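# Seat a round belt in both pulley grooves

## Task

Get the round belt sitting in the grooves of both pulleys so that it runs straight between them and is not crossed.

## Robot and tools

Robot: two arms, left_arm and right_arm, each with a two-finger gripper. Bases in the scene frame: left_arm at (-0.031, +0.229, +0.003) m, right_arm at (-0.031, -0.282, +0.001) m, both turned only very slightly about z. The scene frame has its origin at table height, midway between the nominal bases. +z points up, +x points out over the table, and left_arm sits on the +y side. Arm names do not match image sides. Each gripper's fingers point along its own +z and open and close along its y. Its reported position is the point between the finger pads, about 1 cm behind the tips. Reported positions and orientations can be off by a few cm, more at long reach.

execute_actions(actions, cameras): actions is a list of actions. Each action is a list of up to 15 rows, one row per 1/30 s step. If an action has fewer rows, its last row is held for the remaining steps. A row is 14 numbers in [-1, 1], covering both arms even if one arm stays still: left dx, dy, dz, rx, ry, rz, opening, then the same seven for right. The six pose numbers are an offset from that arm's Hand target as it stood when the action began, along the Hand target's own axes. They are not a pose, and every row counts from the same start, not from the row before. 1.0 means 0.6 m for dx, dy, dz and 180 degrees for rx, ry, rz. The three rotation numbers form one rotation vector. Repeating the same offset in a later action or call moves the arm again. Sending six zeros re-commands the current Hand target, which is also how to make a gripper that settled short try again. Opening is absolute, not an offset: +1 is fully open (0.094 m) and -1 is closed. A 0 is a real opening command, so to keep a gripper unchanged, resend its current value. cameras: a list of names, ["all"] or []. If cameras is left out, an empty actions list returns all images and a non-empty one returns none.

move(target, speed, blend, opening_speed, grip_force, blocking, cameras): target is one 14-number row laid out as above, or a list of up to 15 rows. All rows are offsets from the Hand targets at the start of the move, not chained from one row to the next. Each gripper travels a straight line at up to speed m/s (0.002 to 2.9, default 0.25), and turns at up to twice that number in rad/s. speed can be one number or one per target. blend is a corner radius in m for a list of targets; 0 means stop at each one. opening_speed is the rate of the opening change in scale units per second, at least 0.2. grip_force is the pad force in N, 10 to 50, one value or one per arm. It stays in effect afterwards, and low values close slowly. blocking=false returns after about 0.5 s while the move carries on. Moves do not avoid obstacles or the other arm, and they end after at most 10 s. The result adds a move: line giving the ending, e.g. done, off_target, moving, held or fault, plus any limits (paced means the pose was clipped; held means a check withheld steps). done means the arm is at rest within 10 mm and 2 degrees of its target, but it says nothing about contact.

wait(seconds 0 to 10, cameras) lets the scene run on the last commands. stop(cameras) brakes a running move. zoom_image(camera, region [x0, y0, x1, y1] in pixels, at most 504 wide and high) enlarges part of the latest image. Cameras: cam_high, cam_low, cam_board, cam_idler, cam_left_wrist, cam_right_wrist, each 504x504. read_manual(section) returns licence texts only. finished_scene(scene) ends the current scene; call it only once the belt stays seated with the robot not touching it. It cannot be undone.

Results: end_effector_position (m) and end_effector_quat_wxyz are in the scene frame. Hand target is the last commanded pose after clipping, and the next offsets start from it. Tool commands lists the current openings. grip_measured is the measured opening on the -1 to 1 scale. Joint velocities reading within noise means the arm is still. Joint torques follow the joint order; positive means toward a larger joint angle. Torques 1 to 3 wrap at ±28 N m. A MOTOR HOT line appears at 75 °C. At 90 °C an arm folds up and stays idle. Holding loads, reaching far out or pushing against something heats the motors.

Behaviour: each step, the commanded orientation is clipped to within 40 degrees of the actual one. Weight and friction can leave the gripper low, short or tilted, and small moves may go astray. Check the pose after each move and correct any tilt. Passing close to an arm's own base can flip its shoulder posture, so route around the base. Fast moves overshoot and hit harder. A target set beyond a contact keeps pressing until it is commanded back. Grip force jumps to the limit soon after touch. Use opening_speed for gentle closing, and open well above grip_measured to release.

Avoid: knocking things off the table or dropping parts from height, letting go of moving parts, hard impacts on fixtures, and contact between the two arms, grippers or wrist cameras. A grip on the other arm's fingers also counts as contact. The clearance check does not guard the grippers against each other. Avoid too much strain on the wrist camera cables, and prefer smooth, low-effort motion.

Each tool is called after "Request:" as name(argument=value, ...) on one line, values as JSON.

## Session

Request:
execute_actions(actions=[])

Scene clock: 0.00 s.
left_arm: end_effector_position=(+0.3527, +0.2533, +0.0781) grip_measured=+1.000 end_effector_quat_wxyz=(+0.562, -0.057, +0.822, +0.073) | right_arm: end_effector_position=(+0.3585, -0.3109, +0.0719) grip_measured=+1.000 end_effector_quat_wxyz=(+0.534, +0.058, +0.843, -0.034)
Joint positions: left_arm=[-0.021 1.571 0.329 0.865 -0.22 -0.026 0.094] | right_arm=[-0.045 1.549 0.388 0.718 0.088 0.048 0.094]
Joint velocities: within noise
Joint torques (N m): no reading
Motor temperatures (°C): left_arm=[25 31 27 22 24 23 25] | right_arm=[24 32 28 24 25 22 23]
Heat: left arm: 31 °C; right arm: 32 °C.
Hand target: left_arm +0.3549, +0.2533, +0.0830; +0.567, -0.058, +0.818, +0.073 | right_arm +0.3615, -0.3110, +0.0783; +0.542, +0.059, +0.838, -0.033
Tool commands: left_gripper/opening=+1.0 right_gripper/opening=+1.0

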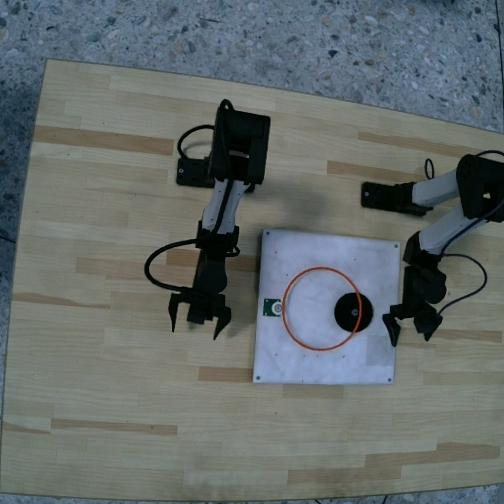

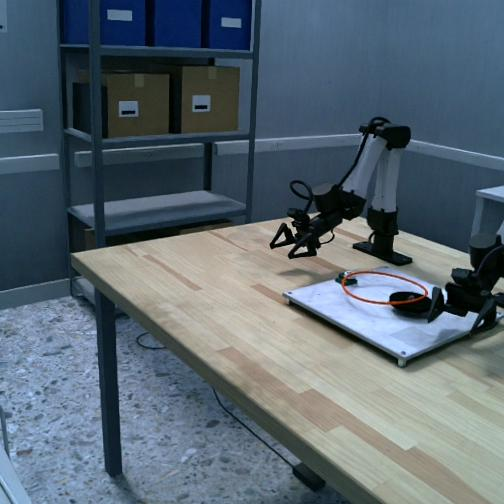

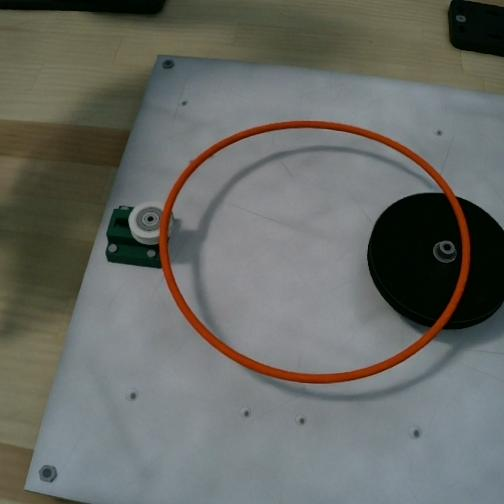

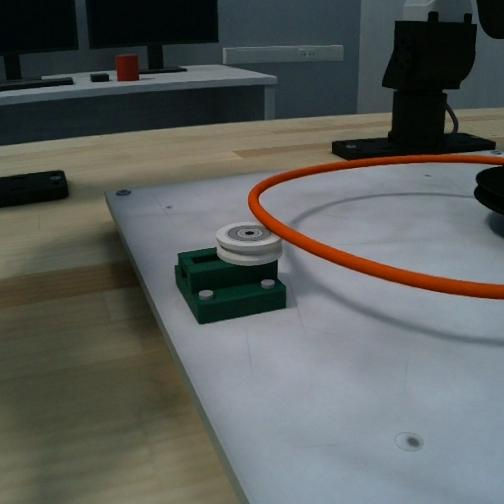

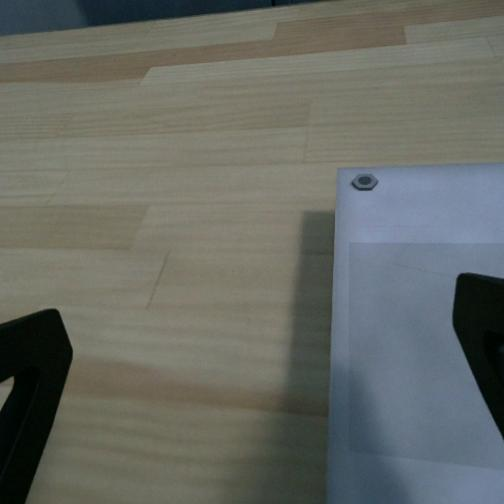

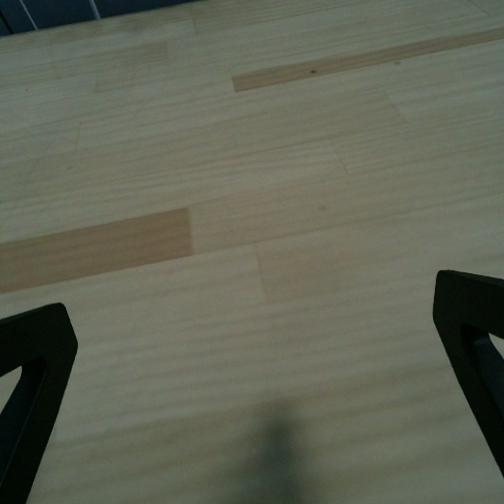

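Request:
move(target=[-0.08,-0.076,-0.166,0.1755,0.384,-0.0487,-0.3,-0.1116,0.229,-0.222,-0.0617,0.367,-0.0141,-0.3], speed=0.25, grip_force=30, cameras=["all"])

Scene clock: 31.87 s.
left_arm: end_effector_position=(+0.2856, +0.1905, +0.1573) grip_measured=-0.298 end_effector_quat_wxyz=(+0.008, -0.002, +0.976, -0.219) | right_arm: end_effector_position=(+0.2848, -0.1673, +0.1905) grip_measured=-0.298 end_effector_quat_wxyz=(-0.002, -0.001, +0.998, +0.063)
Joint positions: left_arm=[0.128 1.748 1.558 -1.416 0.44 0.117 0.033] | right_arm=[0.275 1.817 1.842 -1.565 -0.122 0.285 0.033]
Joint torques (N m): left_arm=[0.28 -6.16 8.4 0.14 0.31 0.03] | right_arm=[0.5 -9.83 8.34 0.42 -0.22 0.03]
Motor temperatures (°C): left_arm=[25 33 31 31 24 23 25] | right_arm=[24 36 31 30 25 22 23]
Heat: left arm: 33 °C; right arm: 36 °C.
Hand target: left_arm +0.2882, +0.1906, +0.1599; +0.008, +0.000, +0.974, -0.225 | right_arm +0.2867, -0.1631, +0.1951; +0.001, +0.000, +0.998, +0.069
Off the commanded pose: left_arm 0.004 m, 1 deg | right_arm 0.007 m, 1 deg.
grip_force (N): 30, 30
move: done

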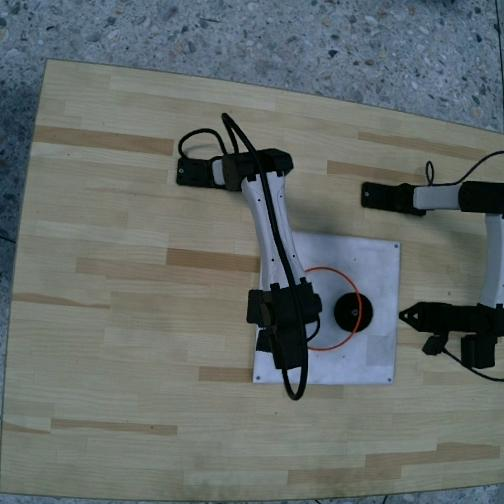

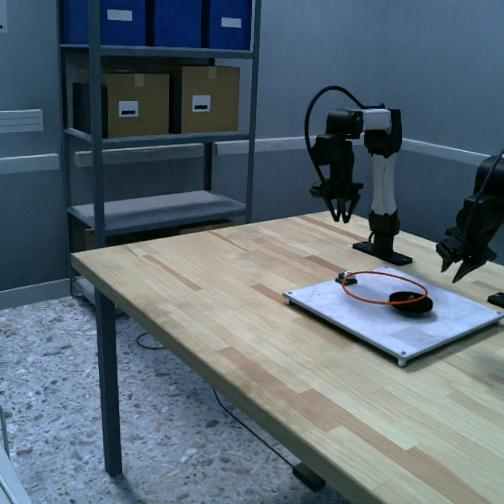

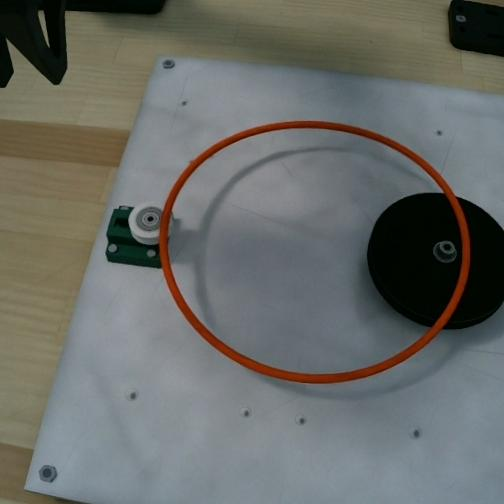

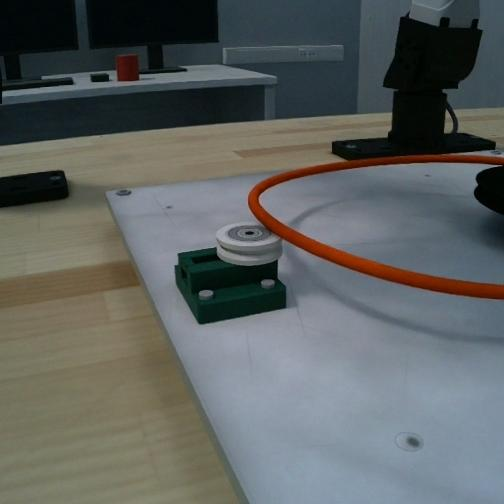

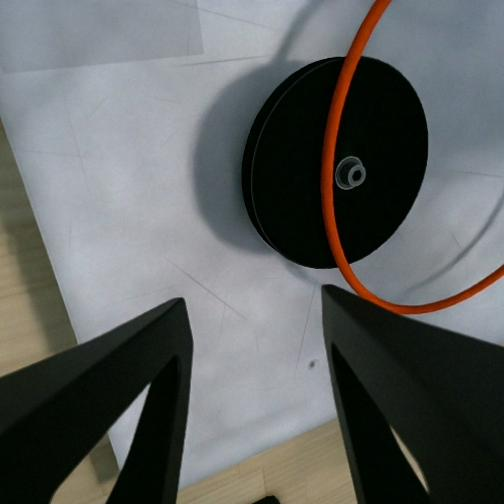

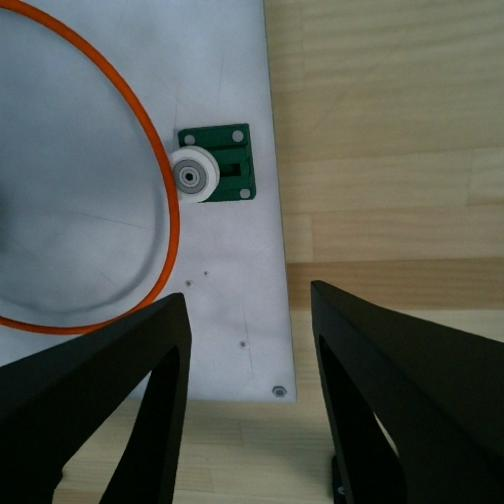

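Request:
move(target=[[0,0.04,0.075,0,0,0,-0.3, 0,0,0,0,0,0,-0.3]], cameras=["cam_low","cam_board","cam_left_wrist","cam_right_wrist","cam_idler"])

Scene clock: 69.90 s.
left_arm: end_effector_position=(+0.2856, +0.1920, +0.1122) grip_measured=-0.298 end_effector_quat_wxyz=(+0.003, -0.003, +0.975, -0.220) | right_arm: end_effector_position=(+0.2847, -0.1673, +0.1905) grip_measured=-0.298 end_effector_quat_wxyz=(-0.002, -0.001, +0.998, +0.063)
Joint positions: left_arm=[0.133 1.766 1.399 -1.253 0.442 0.124 0.033] | right_arm=[0.275 1.817 1.842 -1.565 -0.122 0.285 0.033]
Joint torques (N m): left_arm=[0.32 -6.71 5.79 0.41 0.27 0.06] | right_arm=[0.58 -9.74 8.38 0.42 -0.18 0.01]
Motor temperatures (°C): left_arm=[25 37 36 25 25 23 25] | right_arm=[24 40 32 26 25 22 23]
Heat: left arm: 37 °C; right arm: 40 °C.
Hand target: left_arm +0.2890, +0.1925, +0.1089; +0.008, +0.000, +0.974, -0.224 | right_arm +0.2867, -0.1631, +0.1952; +0.001, +0.000, +0.998, +0.070
Off the commanded pose: left_arm 0.005 m, 1 deg | right_arm 0.007 m, 1 deg.
grip_force (N): 30, 30
move: done
Images, in order (width x height): cam_low 504x504, cam_board 504x504, cam_idler 504x504, cam_left_wrist 504x504, cam_right_wrist 504x504.

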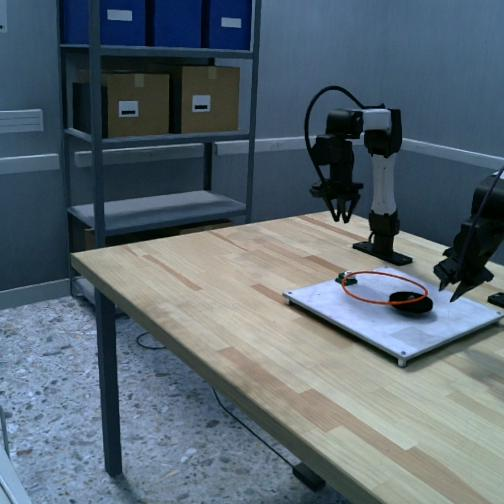

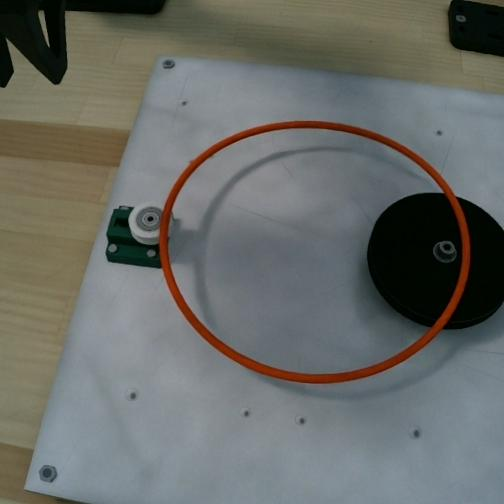

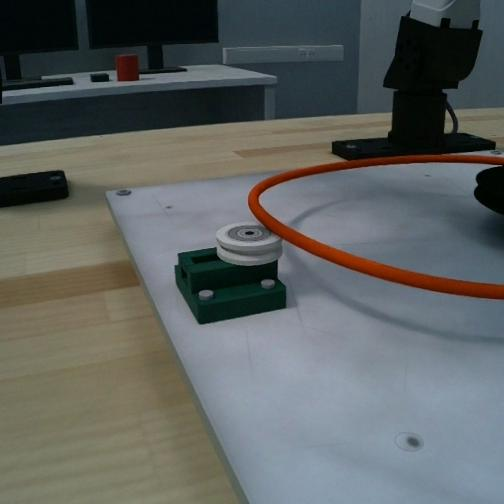

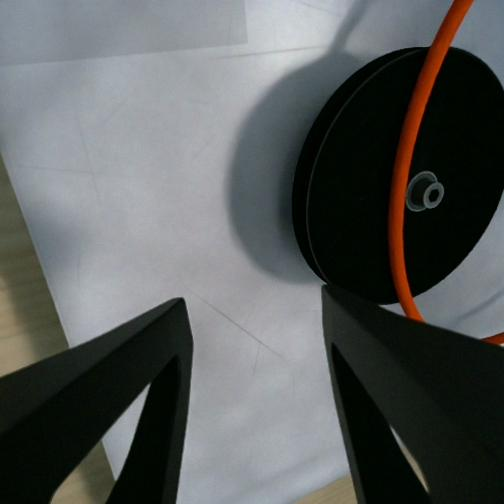

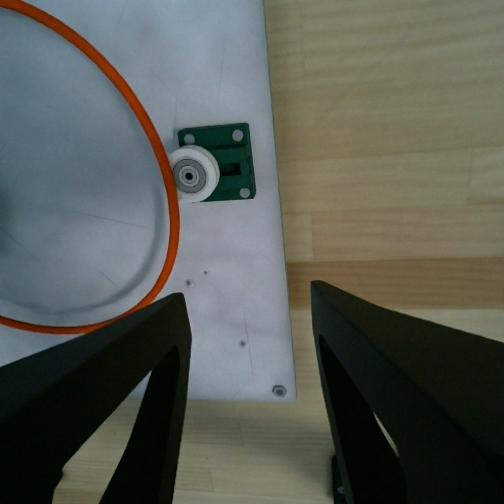

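Request:
move(target=[[0,0,0,0,0,0,-0.3, -0.055,0.072,0.170,0,0,0,-0.3]], cameras=["cam_board","cam_right_wrist","cam_idler"])

Scene clock: 102.00 s.
left_arm: end_effector_position=(+0.2857, +0.1920, +0.1122) grip_measured=-0.298 end_effector_quat_wxyz=(+0.003, -0.003, +0.975, -0.220) | right_arm: end_effector_position=(+0.3177, -0.1090, +0.0988) grip_measured=-0.298 end_effector_quat_wxyz=(-0.006, -0.002, +0.998, +0.064)
Joint positions: left_arm=[0.133 1.766 1.399 -1.252 0.442 0.124 0.033] | right_arm=[0.395 1.989 1.707 -1.25 -0.122 0.404 0.033]
Joint torques (N m): left_arm=[0.29 -6.63 5.83 0.41 0.29 0.04] | right_arm=[0.59 -13.34 5.93 0.62 -0.11 0.01]
Heat: left arm: 38 °C; right arm: 41 °C.
Hand target: left_arm +0.2890, +0.1925, +0.1089; +0.008, +0.000, +0.974, -0.225 | right_arm +0.3198, -0.1061, +0.1002; +0.001, +0.000, +0.998, +0.070
Off the commanded pose: left_arm 0.005 m, 1 deg | right_arm 0.004 m, 1 deg.
grip_force (N): 30, 30
move: done
Images, in order (width x height): cam_board 504x504, cam_idler 504x504, cam_right_wrist 504x504.

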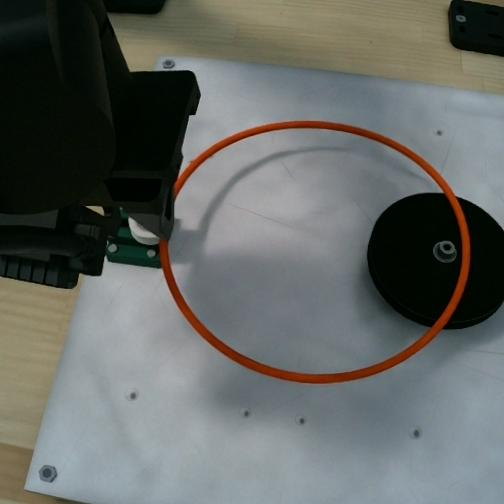

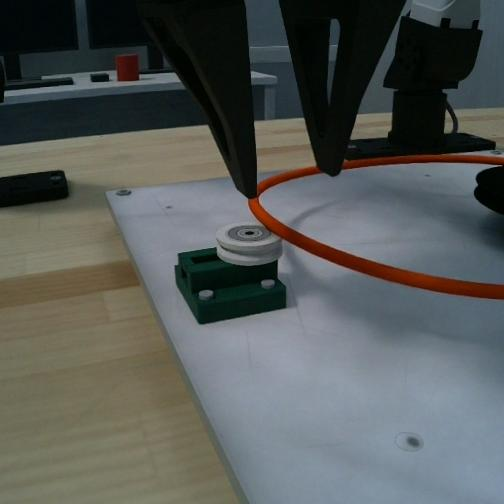

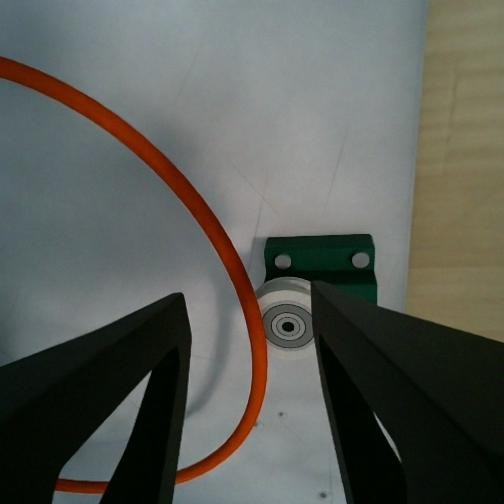

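Request:
move(target=[[0,0,0,0,0,0,-0.3, 0,0.012,0.068,0,0,0,-0.3]], cameras=["cam_board","cam_right_wrist","cam_idler"])

Scene clock: 116.63 s.
left_arm: end_effector_position=(+0.2857, +0.1920, +0.1122) grip_measured=-0.298 end_effector_quat_wxyz=(+0.003, -0.003, +0.975, -0.220) | right_arm: end_effector_position=(+0.3192, -0.0963, +0.0633) grip_measured=-0.298 end_effector_quat_wxyz=(-0.002, -0.002, +0.998, +0.066)
Joint positions: left_arm=[0.133 1.766 1.399 -1.252 0.442 0.124 0.033] | right_arm=[0.423 2.018 1.606 -1.106 -0.122 0.434 0.033]
Joint torques (N m): left_arm=[0.36 -6.69 5.78 0.4 0.3 0.04] | right_arm=[0.46 -12.79 5.5 0.65 -0.15 0.05]
Heat: left arm: 38 °C; right arm: 43 °C.
Hand target: left_arm +0.2890, +0.1925, +0.1089; +0.008, +0.000, +0.974, -0.225 | right_arm +0.3199, -0.0934, +0.0607; +0.001, +0.000, +0.998, +0.070
Off the commanded pose: left_arm 0.005 m, 1 deg | right_arm 0.004 m, 0 deg.
grip_force (N): 30, 30
move: done
Images, in order (width x height): cam_board 504x504, cam_idler 504x504, cam_right_wrist 504x504.

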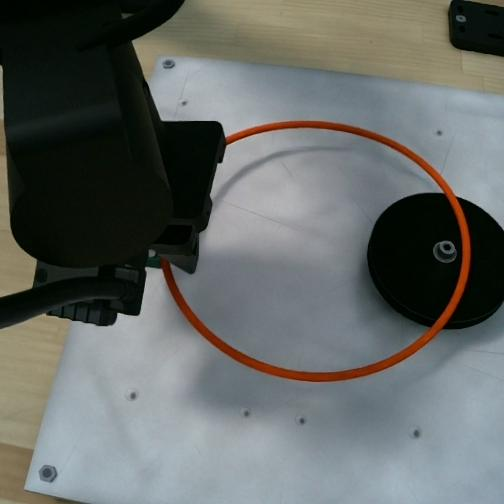

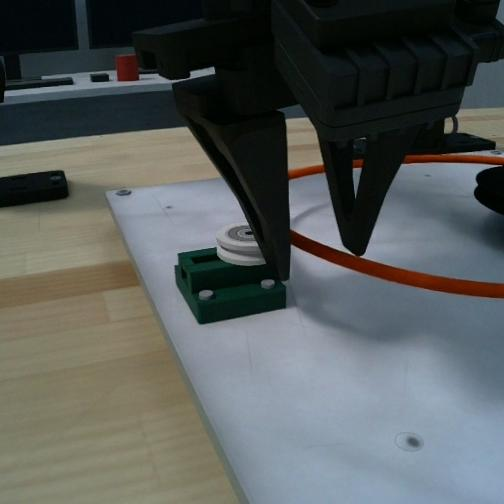

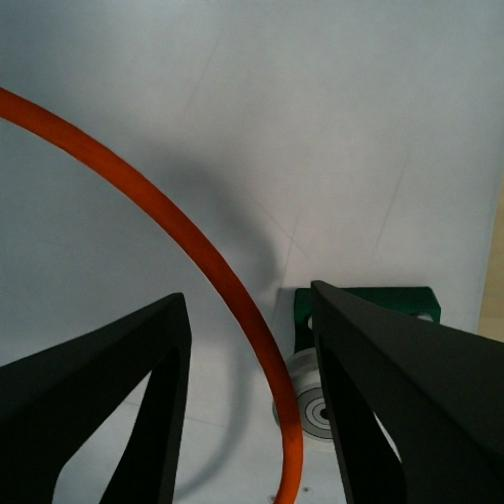

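Request:
move(target=[[0,0,0,0,0,0,-0.3, 0,0.0,0.012,0,0,0,-0.3],[0,0,0,0,0,0,-0.3, 0,0.0,0.012,0,0,0,-0.95]], cameras=["cam_board","cam_right_wrist","cam_idler"])

Request:
move(target=[[0,0,0,0,0,0,-0.3, 0,0.030,-0.025,0,0,0,-0.95]], cameras=["cam_board","cam_right_wrist","cam_idler","cam_left_wrist"])

Scene clock: 126.03 s.
left_arm: end_effector_position=(+0.2857, +0.1920, +0.1122) grip_measured=-0.298 end_effector_quat_wxyz=(+0.003, -0.003, +0.975, -0.220) | right_arm: end_effector_position=(+0.3205, -0.0957, +0.0591) grip_measured=-0.879 end_effector_quat_wxyz=(+0.003, -0.001, +0.998, +0.068)
Joint positions: left_arm=[0.133 1.766 1.399 -1.252 0.442 0.124 0.033] | right_arm=[0.423 2.018 1.589 -1.079 -0.122 0.437 0.006]
Joint torques (N m): left_arm=[0.25 -6.64 5.76 0.38 0.28 0.05] | right_arm=[0.49 -11.92 5.37 0.71 -0.11 0.03]
Motor temperatures (°C): left_arm=[25 38 34 25 25 23 25] | right_arm=[24 45 33 26 25 22 23]
Heat: left arm: 38 °C; right arm: 45 °C.
Hand target: left_arm +0.2890, +0.1925, +0.1089; +0.008, +0.000, +0.974, -0.225 | right_arm +0.3199, -0.0924, +0.0535; +0.001, +0.000, +0.998, +0.069
Off the commanded pose: left_arm 0.005 m, 1 deg | right_arm 0.006 m, 0 deg.
grip_force (N): 30, 30
move: done
Images, in order (width x height): cam_board 504x504, cam_idler 504x504, cam_right_wrist 504x504.

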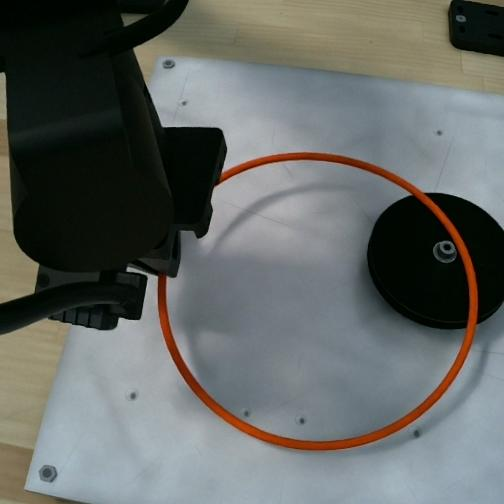

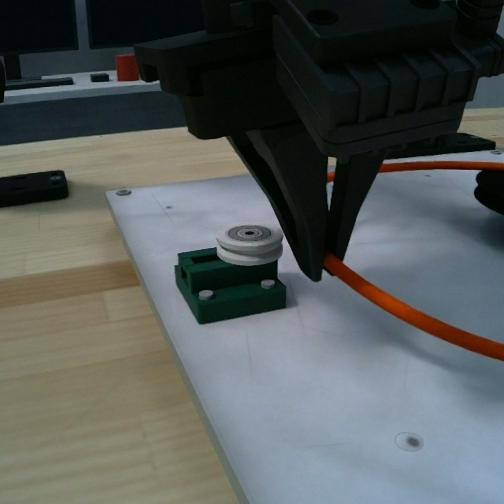

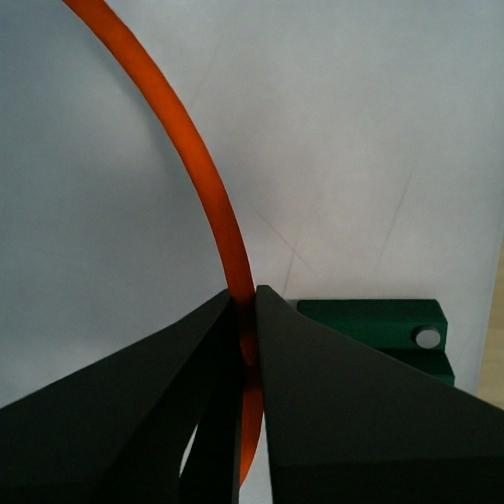

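Scene clock: 127.07 s.
left_arm: end_effector_position=(+0.2857, +0.1920, +0.1122) grip_measured=-0.298 end_effector_quat_wxyz=(+0.003, -0.003, +0.975, -0.220) | right_arm: end_effector_position=(+0.3160, -0.0803, +0.0675) grip_measured=-0.880 end_effector_quat_wxyz=(-0.003, -0.002, +0.998, +0.067)
Joint positions: left_arm=[0.133 1.766 1.399 -1.252 0.442 0.124 0.033] | right_arm=[0.463 2.032 1.643 -1.125 -0.122 0.473 0.006]
Joint torques (N m): left_arm=[0.29 -6.67 5.76 0.42 0.29 0.03] | right_arm=[0.43 -12.25 8.87 0.44 -0.1 -0.01]
Heat: left arm: 38 °C; right arm: 45 °C.
Hand target: left_arm +0.2890, +0.1925, +0.1089; +0.008, +0.000, +0.974, -0.225 | right_arm +0.3198, -0.0767, +0.0709; +0.001, +0.000, +0.998, +0.069
Off the commanded pose: left_arm 0.005 m, 1 deg | right_arm 0.006 m, 1 deg.
grip_force (N): 30, 30
move: done
Images, in order (width x height): cam_board 504x504, cam_idler 504x504, cam_left_wrist 504x504, cam_right_wrist 504x504.

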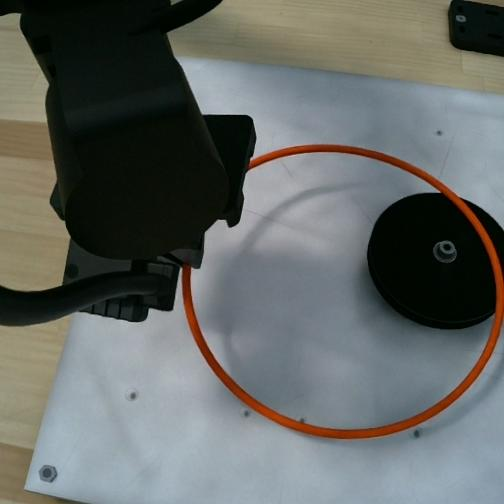

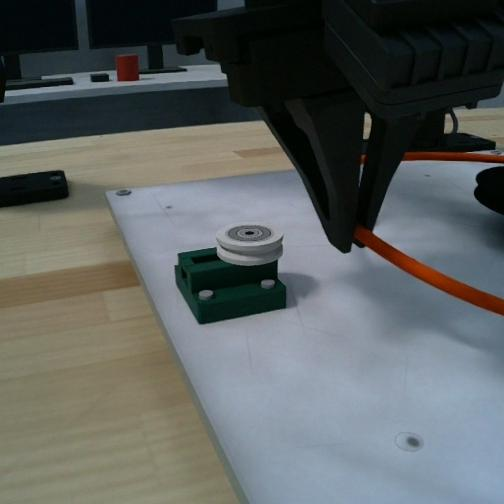

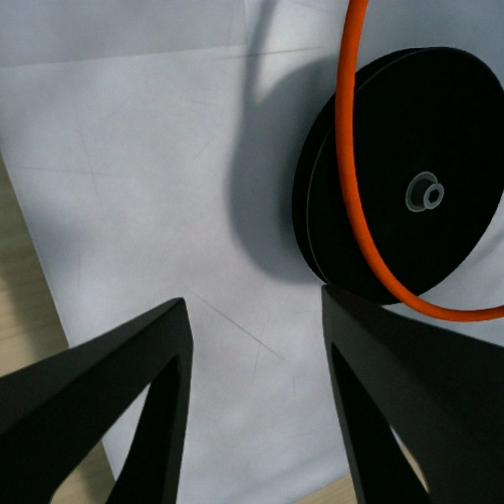

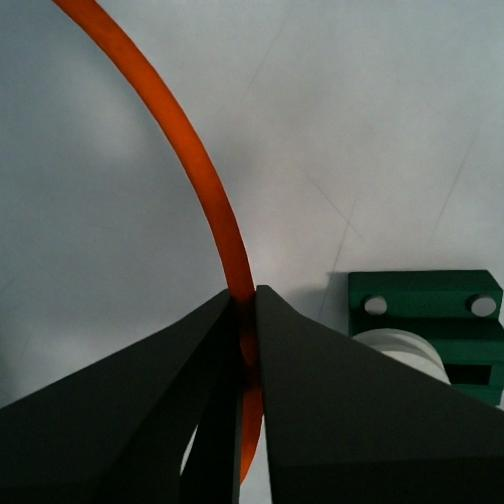

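Request:
move(target=[[-0.037,-0.083,0.04,0,0,0,-0.3, 0,0,0,0,0,0,-0.95]], cameras=["cam_board","cam_low","cam_left_wrist"])

Scene clock: 145.63 s.
left_arm: end_effector_position=(+0.3010, +0.1380, +0.1080) grip_measured=-0.298 end_effector_quat_wxyz=(-0.004, +0.003, +0.975, -0.222) | right_arm: end_effector_position=(+0.3159, -0.0804, +0.0675) grip_measured=-0.880 end_effector_quat_wxyz=(-0.003, -0.002, +0.998, +0.067)
Joint positions: left_arm=[-0.033 1.813 1.44 -1.185 0.448 -0.045 0.033] | right_arm=[0.463 2.032 1.643 -1.126 -0.122 0.474 0.006]
Joint torques (N m): left_arm=[-0.02 -6.71 8.43 0.53 0.21 -0.18] | right_arm=[0.47 -12.31 8.68 0.45 -0.1 -0.01]
Heat: left arm: 38 °C; right arm: 47 °C.
Hand target: left_arm +0.3113, +0.1373, +0.1095; +0.008, +0.000, +0.974, -0.225 | right_arm +0.3198, -0.0767, +0.0709; +0.000, +0.000, +0.998, +0.069
Off the commanded pose: left_arm 0.010 m, 1 deg | right_arm 0.006 m, 1 deg.
grip_force (N): 30, 30
move: done
Images, in order (width x height): cam_low 504x504, cam_board 504x504, cam_left_wrist 504x504.

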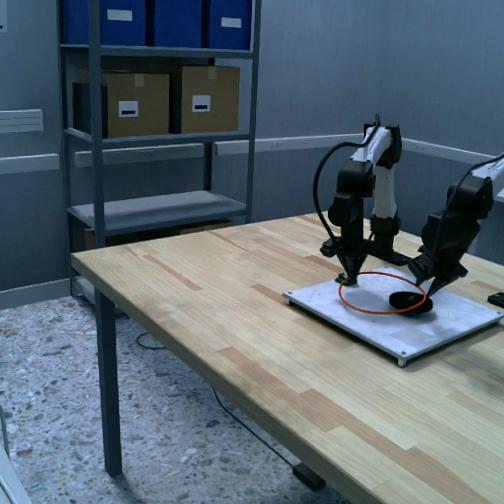

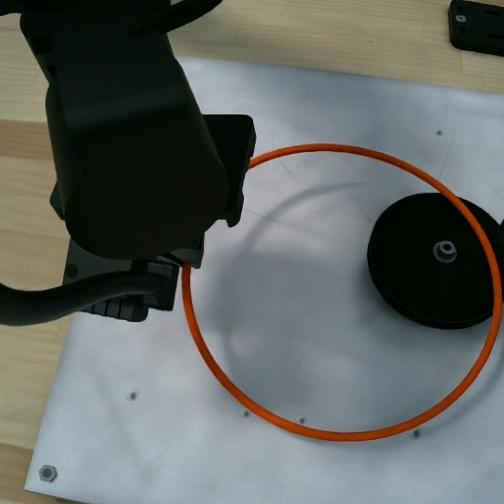

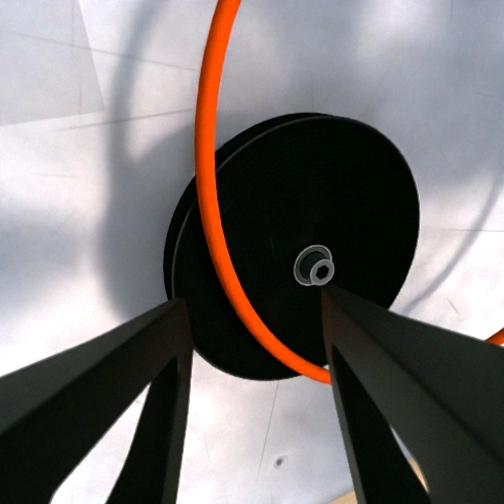

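Request:
move(target=[[-0.020,0.023,0.035,0,0,0,-0.3, 0,0,0,0,0,0,-0.95]], cameras=["cam_board","cam_low","cam_left_wrist"])

Request:
zoom_image(camera="cam_low", region=[370, 260, 470, 330])

Scene clock: 153.37 s.
left_arm: end_effector_position=(+0.3176, +0.1396, +0.0870) grip_measured=-0.298 end_effector_quat_wxyz=(+0.001, +0.000, +0.975, -0.222) | right_arm: end_effector_position=(+0.3159, -0.0804, +0.0675) grip_measured=-0.880 end_effector_quat_wxyz=(-0.003, -0.002, +0.998, +0.067)
Joint positions: left_arm=[-0.026 1.879 1.44 -1.111 0.448 -0.045 0.033] | right_arm=[0.463 2.032 1.643 -1.126 -0.122 0.474 0.006]
Joint torques (N m): left_arm=[0.39 -7.35 6.8 0.53 0.24 -0.02] | right_arm=[0.43 -12.26 8.55 0.46 -0.13 -0.02]
Heat: left arm: 39 °C; right arm: 47 °C.
Hand target: left_arm +0.3237, +0.1405, +0.0848; +0.008, +0.001, +0.974, -0.225 | right_arm +0.3198, -0.0767, +0.0709; +0.000, +0.000, +0.998, +0.069
Off the commanded pose: left_arm 0.007 m, 1 deg | right_arm 0.006 m, 1 deg.
grip_force (N): 30, 30
move: done
Images, in order (width x height): cam_low 504x504, cam_board 504x504, cam_left_wrist 504x504.

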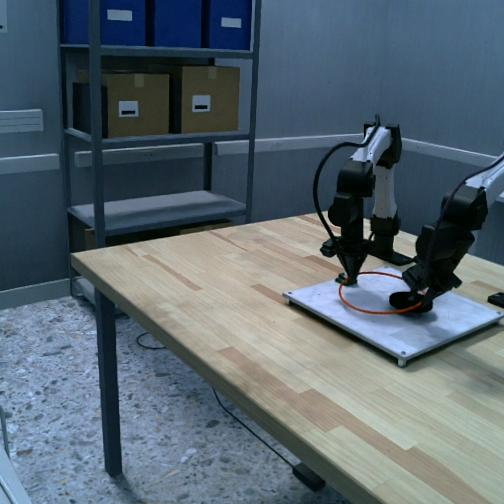

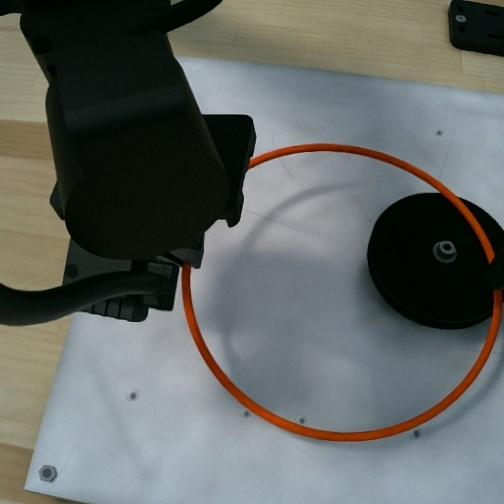

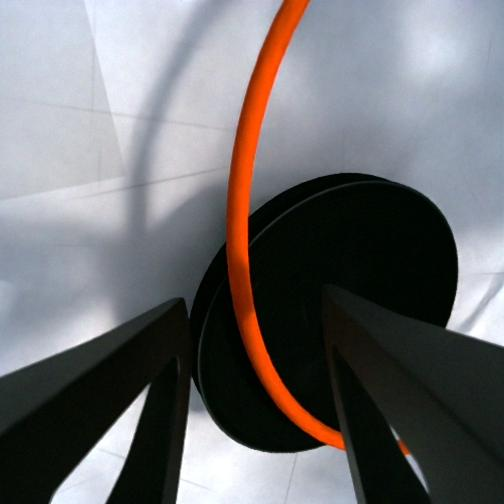

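Scaled by 5.040 from the camera's 504x504 image, which has a finer 720x720 frame.

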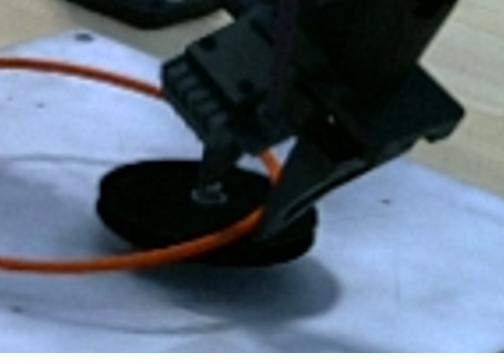

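Advance ~10 mm more, and close.

Request:
move(target=[[0,0,0.013,0,0,0,-0.3, 0,0,0,0,0,0,-0.95],[0,0,0.013,0,0,0,-0.95, 0,0,0,0,0,0,-0.95]], cameras=["cam_board","cam_low","cam_left_wrist"])

Request:
zoom_image(camera="cam_low", region=[370, 260, 470, 330])

Scene clock: 161.53 s.
left_arm: end_effector_position=(+0.3221, +0.1395, +0.0848) grip_measured=-0.948 end_effector_quat_wxyz=(+0.011, +0.002, +0.975, -0.223) | right_arm: end_effector_position=(+0.3159, -0.0804, +0.0675) grip_measured=-0.880 end_effector_quat_wxyz=(-0.003, -0.002, +0.998, +0.067)
Joint positions: left_arm=[-0.026 1.879 1.43 -1.079 0.448 -0.045 0.002] | right_arm=[0.463 2.032 1.643 -1.126 -0.122 0.474 0.006]
Joint torques (N m): left_arm=[-0.64 -6.93 5.67 0.59 0.23 -0.16] | right_arm=[0.51 -12.25 8.76 0.47 -0.09 -0.03]
Heat: left arm: 39 °C; right arm: 48 °C.
Hand target: left_arm +0.3238, +0.1371, +0.0777; +0.008, +0.001, +0.974, -0.225 | right_arm +0.3198, -0.0767, +0.0709; +0.000, +0.000, +0.998, +0.069
Off the commanded pose: left_arm 0.008 m, 1 deg | right_arm 0.006 m, 1 deg.
grip_force (N): 30, 30
move: done
Images, in order (width x height): cam_low 504x504, cam_board 504x504, cam_left_wrist 504x504.

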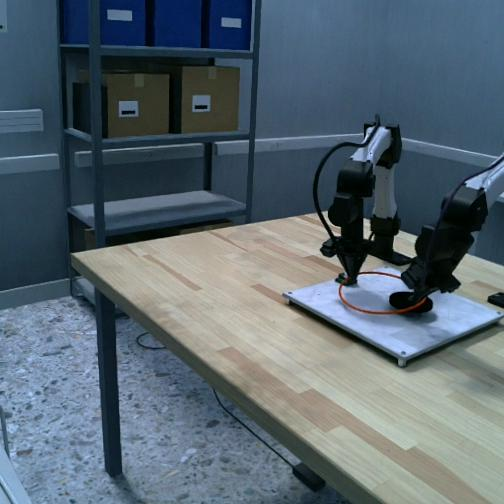

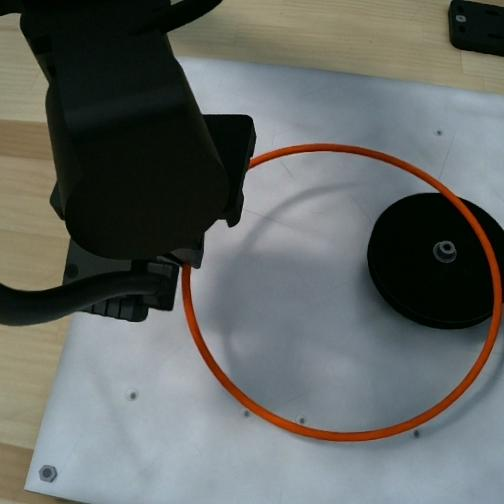

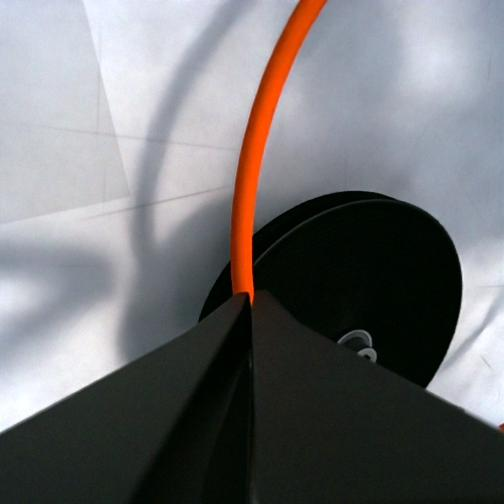

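Scaled by 5.040 from the camera's 504x504 image, which has a finer 720x720 frame.

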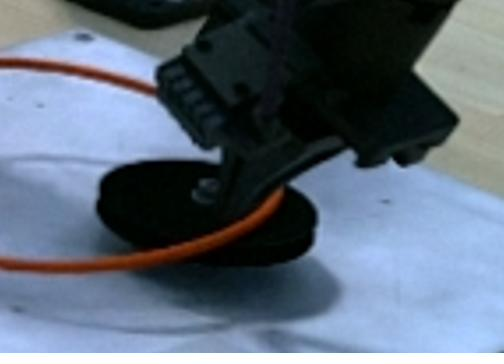

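Request:
move(target=[[0,0,0,0,0,0,-0.6, 0,0,0,0,0,0,-0.95],[0,-0.004,0.009,0,0,0,-0.6, 0,0,0,0,0,0,-0.95]], cameras=["cam_left_wrist","cam_low"])

Request:
zoom_image(camera="cam_low", region=[370, 260, 470, 330])

Scene clock: 170.67 s.
left_arm: end_effector_position=(+0.3220, +0.1351, +0.0796) grip_measured=-0.602 end_effector_quat_wxyz=(+0.009, +0.002, +0.975, -0.223) | right_arm: end_effector_position=(+0.3159, -0.0804, +0.0675) grip_measured=-0.880 end_effector_quat_wxyz=(-0.003, -0.002, +0.998, +0.067)
Joint positions: left_arm=[-0.038 1.886 1.418 -1.059 0.448 -0.058 0.019] | right_arm=[0.463 2.032 1.643 -1.126 -0.122 0.474 0.006]
Joint torques (N m): left_arm=[-0.77 -7.24 5.72 0.58 0.22 -0.17] | right_arm=[0.43 -12.15 8.75 0.47 -0.11 0.03]
Heat: left arm: 39 °C; right arm: 48 °C.
Hand target: left_arm +0.3238, +0.1325, +0.0739; +0.008, +0.001, +0.974, -0.225 | right_arm +0.3198, -0.0767, +0.0709; +0.000, +0.000, +0.998, +0.069
Off the commanded pose: left_arm 0.006 m, 0 deg | right_arm 0.006 m, 1 deg.
grip_force (N): 30, 30
move: done
Images, in order (width x height): cam_low 504x504, cam_left_wrist 504x504.

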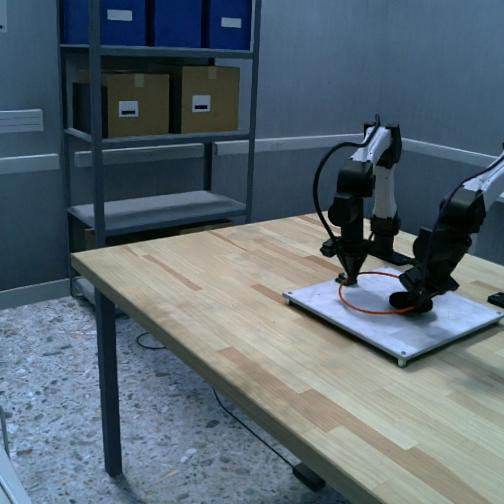

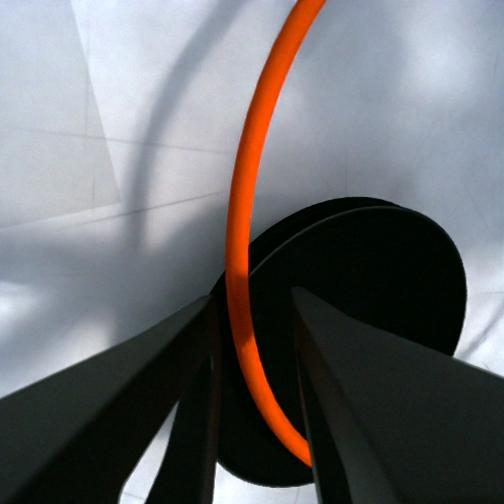

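Scaled by 5.040 from the camera's 504x504 image, which has a finer 720x720 frame.

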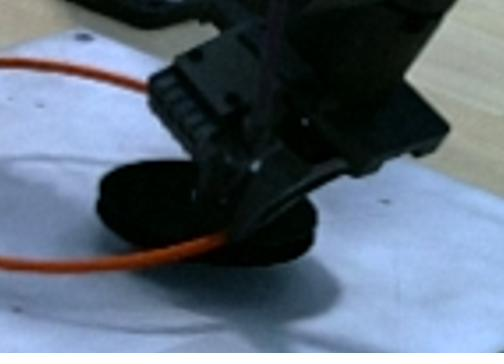

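Request:
move(target=[[0,0.004,0.007,0,0,0,-0.6, 0,0,0,0,0,0,-0.95],[0,0.004,0.007,0,0,0,-0.95, 0,0,0,0,0,0,-0.95]], cameras=["cam_left_wrist","cam_low"])

Request:
zoom_image(camera="cam_low", region=[370, 260, 470, 330])

Scene clock: 180.63 s.
left_arm: end_effector_position=(+0.3225, +0.1351, +0.0765) grip_measured=-0.948 end_effector_quat_wxyz=(+0.012, +0.003, +0.975, -0.223) | right_arm: end_effector_position=(+0.3159, -0.0804, +0.0675) grip_measured=-0.880 end_effector_quat_wxyz=(-0.003, -0.002, +0.998, +0.067)
Joint positions: left_arm=[-0.038 1.886 1.405 -1.041 0.448 -0.059 0.002] | right_arm=[0.463 2.032 1.643 -1.126 -0.122 0.474 0.006]
Joint torques (N m): left_arm=[-0.64 -6.86 5.74 0.6 0.22 -0.15] | right_arm=[0.32 -12.18 8.61 0.45 -0.12 0.03]
Heat: left arm: 39 °C; right arm: 49 °C.
Hand target: left_arm +0.3239, +0.1329, +0.0690; +0.008, +0.001, +0.974, -0.225 | right_arm +0.3199, -0.0767, +0.0709; +0.001, +0.000, +0.998, +0.069
Off the commanded pose: left_arm 0.008 m, 1 deg | right_arm 0.006 m, 1 deg.
grip_force (N): 30, 30
move: done
Images, in order (width x height): cam_low 504x504, cam_left_wrist 504x504.

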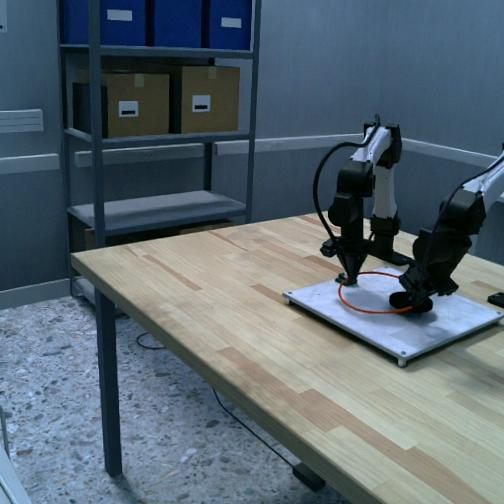

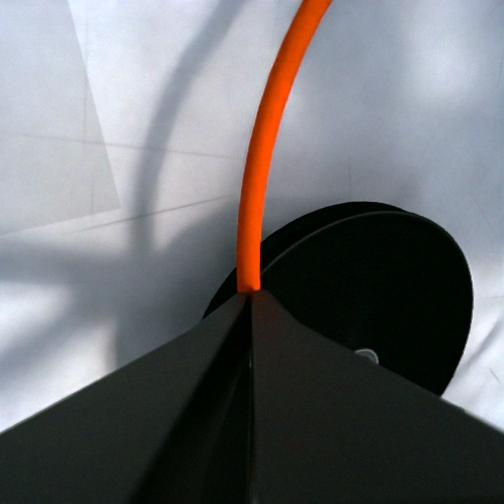

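Scaled by 5.040 from the camera's 504x504 image, which has a finer 720x720 frame.

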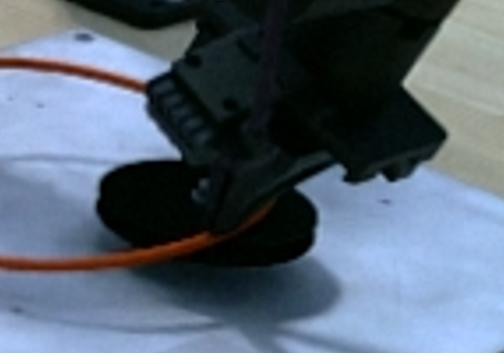

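Request:
move(target=[[0,0.0,-0.003,0,0,0,-0.6, 0,0,0,0,0,0,-0.95],[0,0.008,0.009,0,0,0,-0.6, 0,0,0,0,0,0,-0.95]], cameras=["cam_left_wrist","cam_low"])

Request:
zoom_image(camera="cam_low", region=[370, 260, 470, 330])

Scene clock: 190.70 s.
left_arm: end_effector_position=(+0.3217, +0.1352, +0.0677) grip_measured=-0.602 end_effector_quat_wxyz=(+0.007, +0.001, +0.975, -0.223) | right_arm: end_effector_position=(+0.3158, -0.0804, +0.0675) grip_measured=-0.880 end_effector_quat_wxyz=(-0.003, -0.002, +0.998, +0.067)
Joint positions: left_arm=[-0.038 1.899 1.387 -1.019 0.448 -0.059 0.019] | right_arm=[0.463 2.032 1.643 -1.127 -0.122 0.474 0.006]
Joint torques (N m): left_arm=[-0.06 -7.32 5.68 0.59 0.23 -0.1] | right_arm=[0.5 -12.19 8.72 0.43 -0.11 0.05]
Motor temperatures (°C): left_arm=[25 39 35 25 25 23 25] | right_arm=[24 49 38 26 25 22 24]
Heat: left arm: 39 °C; right arm: 49 °C.
Hand target: left_arm +0.3240, +0.1349, +0.0621; +0.008, +0.000, +0.974, -0.225 | right_arm +0.3198, -0.0767, +0.0709; +0.000, +0.000, +0.998, +0.069
Off the commanded pose: left_arm 0.006 m, 0 deg | right_arm 0.006 m, 1 deg.
grip_force (N): 30, 30
move: done
Images, in order (width x height): cam_low 504x504, cam_left_wrist 504x504.

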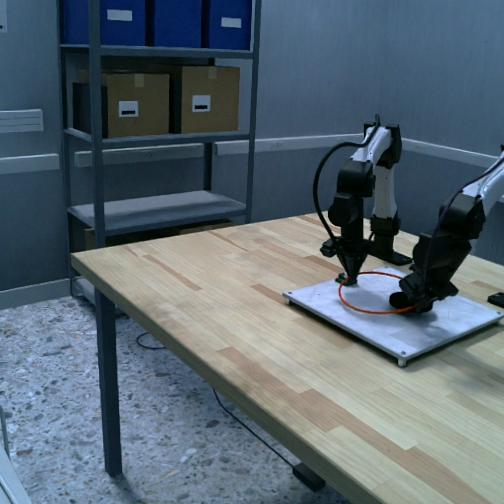

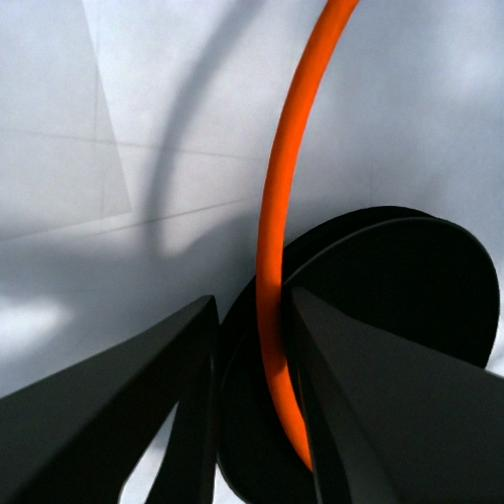

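Scaled by 5.040 from the camera's 504x504 image, which has a finer 720x720 frame.

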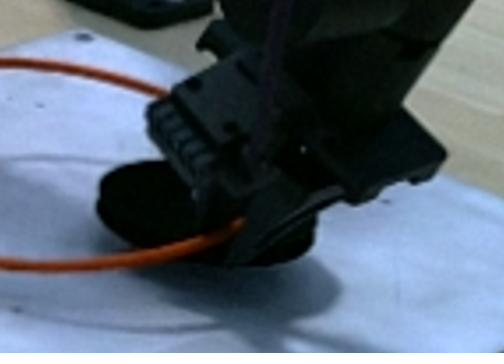

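Request:
move(target=[[0,-0.005,0,0,0,0,-0.95, 0,0,0,0,0,0,-0.95]], cameras=["cam_left_wrist","cam_low"])

Request:
zoom_image(camera="cam_low", region=[370, 260, 470, 330])

Scene clock: 201.70 s.
left_arm: end_effector_position=(+0.3262, +0.1347, +0.0681) grip_measured=-0.888 end_effector_quat_wxyz=(+0.017, +0.003, +0.974, -0.224) | right_arm: end_effector_position=(+0.3158, -0.0804, +0.0675) grip_measured=-0.880 end_effector_quat_wxyz=(-0.003, -0.002, +0.998, +0.067)
Joint positions: left_arm=[-0.038 1.899 1.387 -0.999 0.449 -0.059 0.005] | right_arm=[0.463 2.032 1.643 -1.127 -0.122 0.474 0.006]
Joint torques (N m): left_arm=[-0.91 -7.46 6.06 0.43 0.2 -0.19] | right_arm=[0.32 -12.1 8.79 0.46 -0.07 0.02]
Heat: left arm: 41 °C; right arm: 49 °C.
Hand target: left_arm +0.3240, +0.1322, +0.0635; +0.008, +0.000, +0.974, -0.224 | right_arm +0.3198, -0.0767, +0.0709; +0.000, +0.000, +0.998, +0.069
Off the commanded pose: left_arm 0.006 m, 1 deg | right_arm 0.006 m, 1 deg.
grip_force (N): 30, 30
move: done
Images, in order (width x height): cam_low 504x504, cam_left_wrist 504x504.

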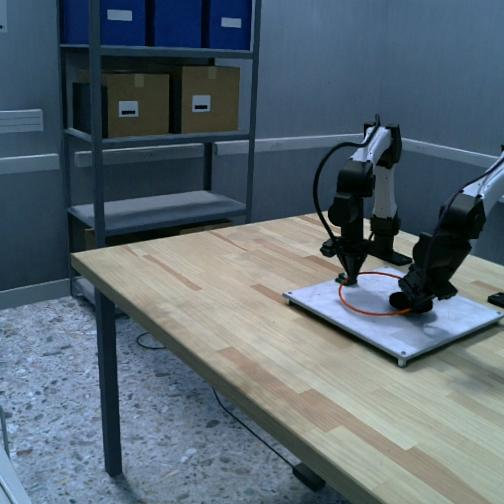

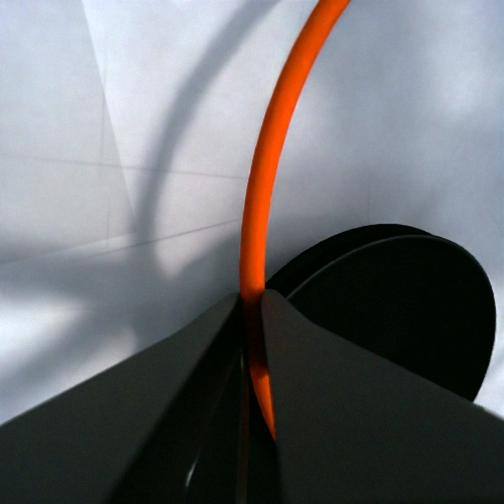

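Scaled by 5.040 from the camera's 504x504 image, which has a finer 720x720 frame.

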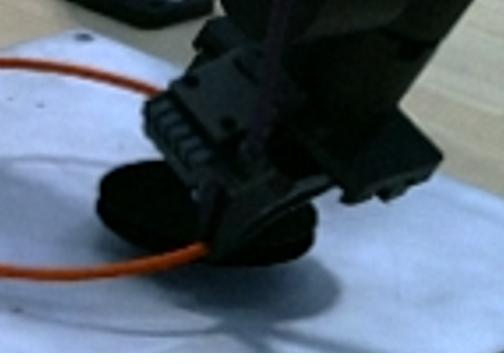

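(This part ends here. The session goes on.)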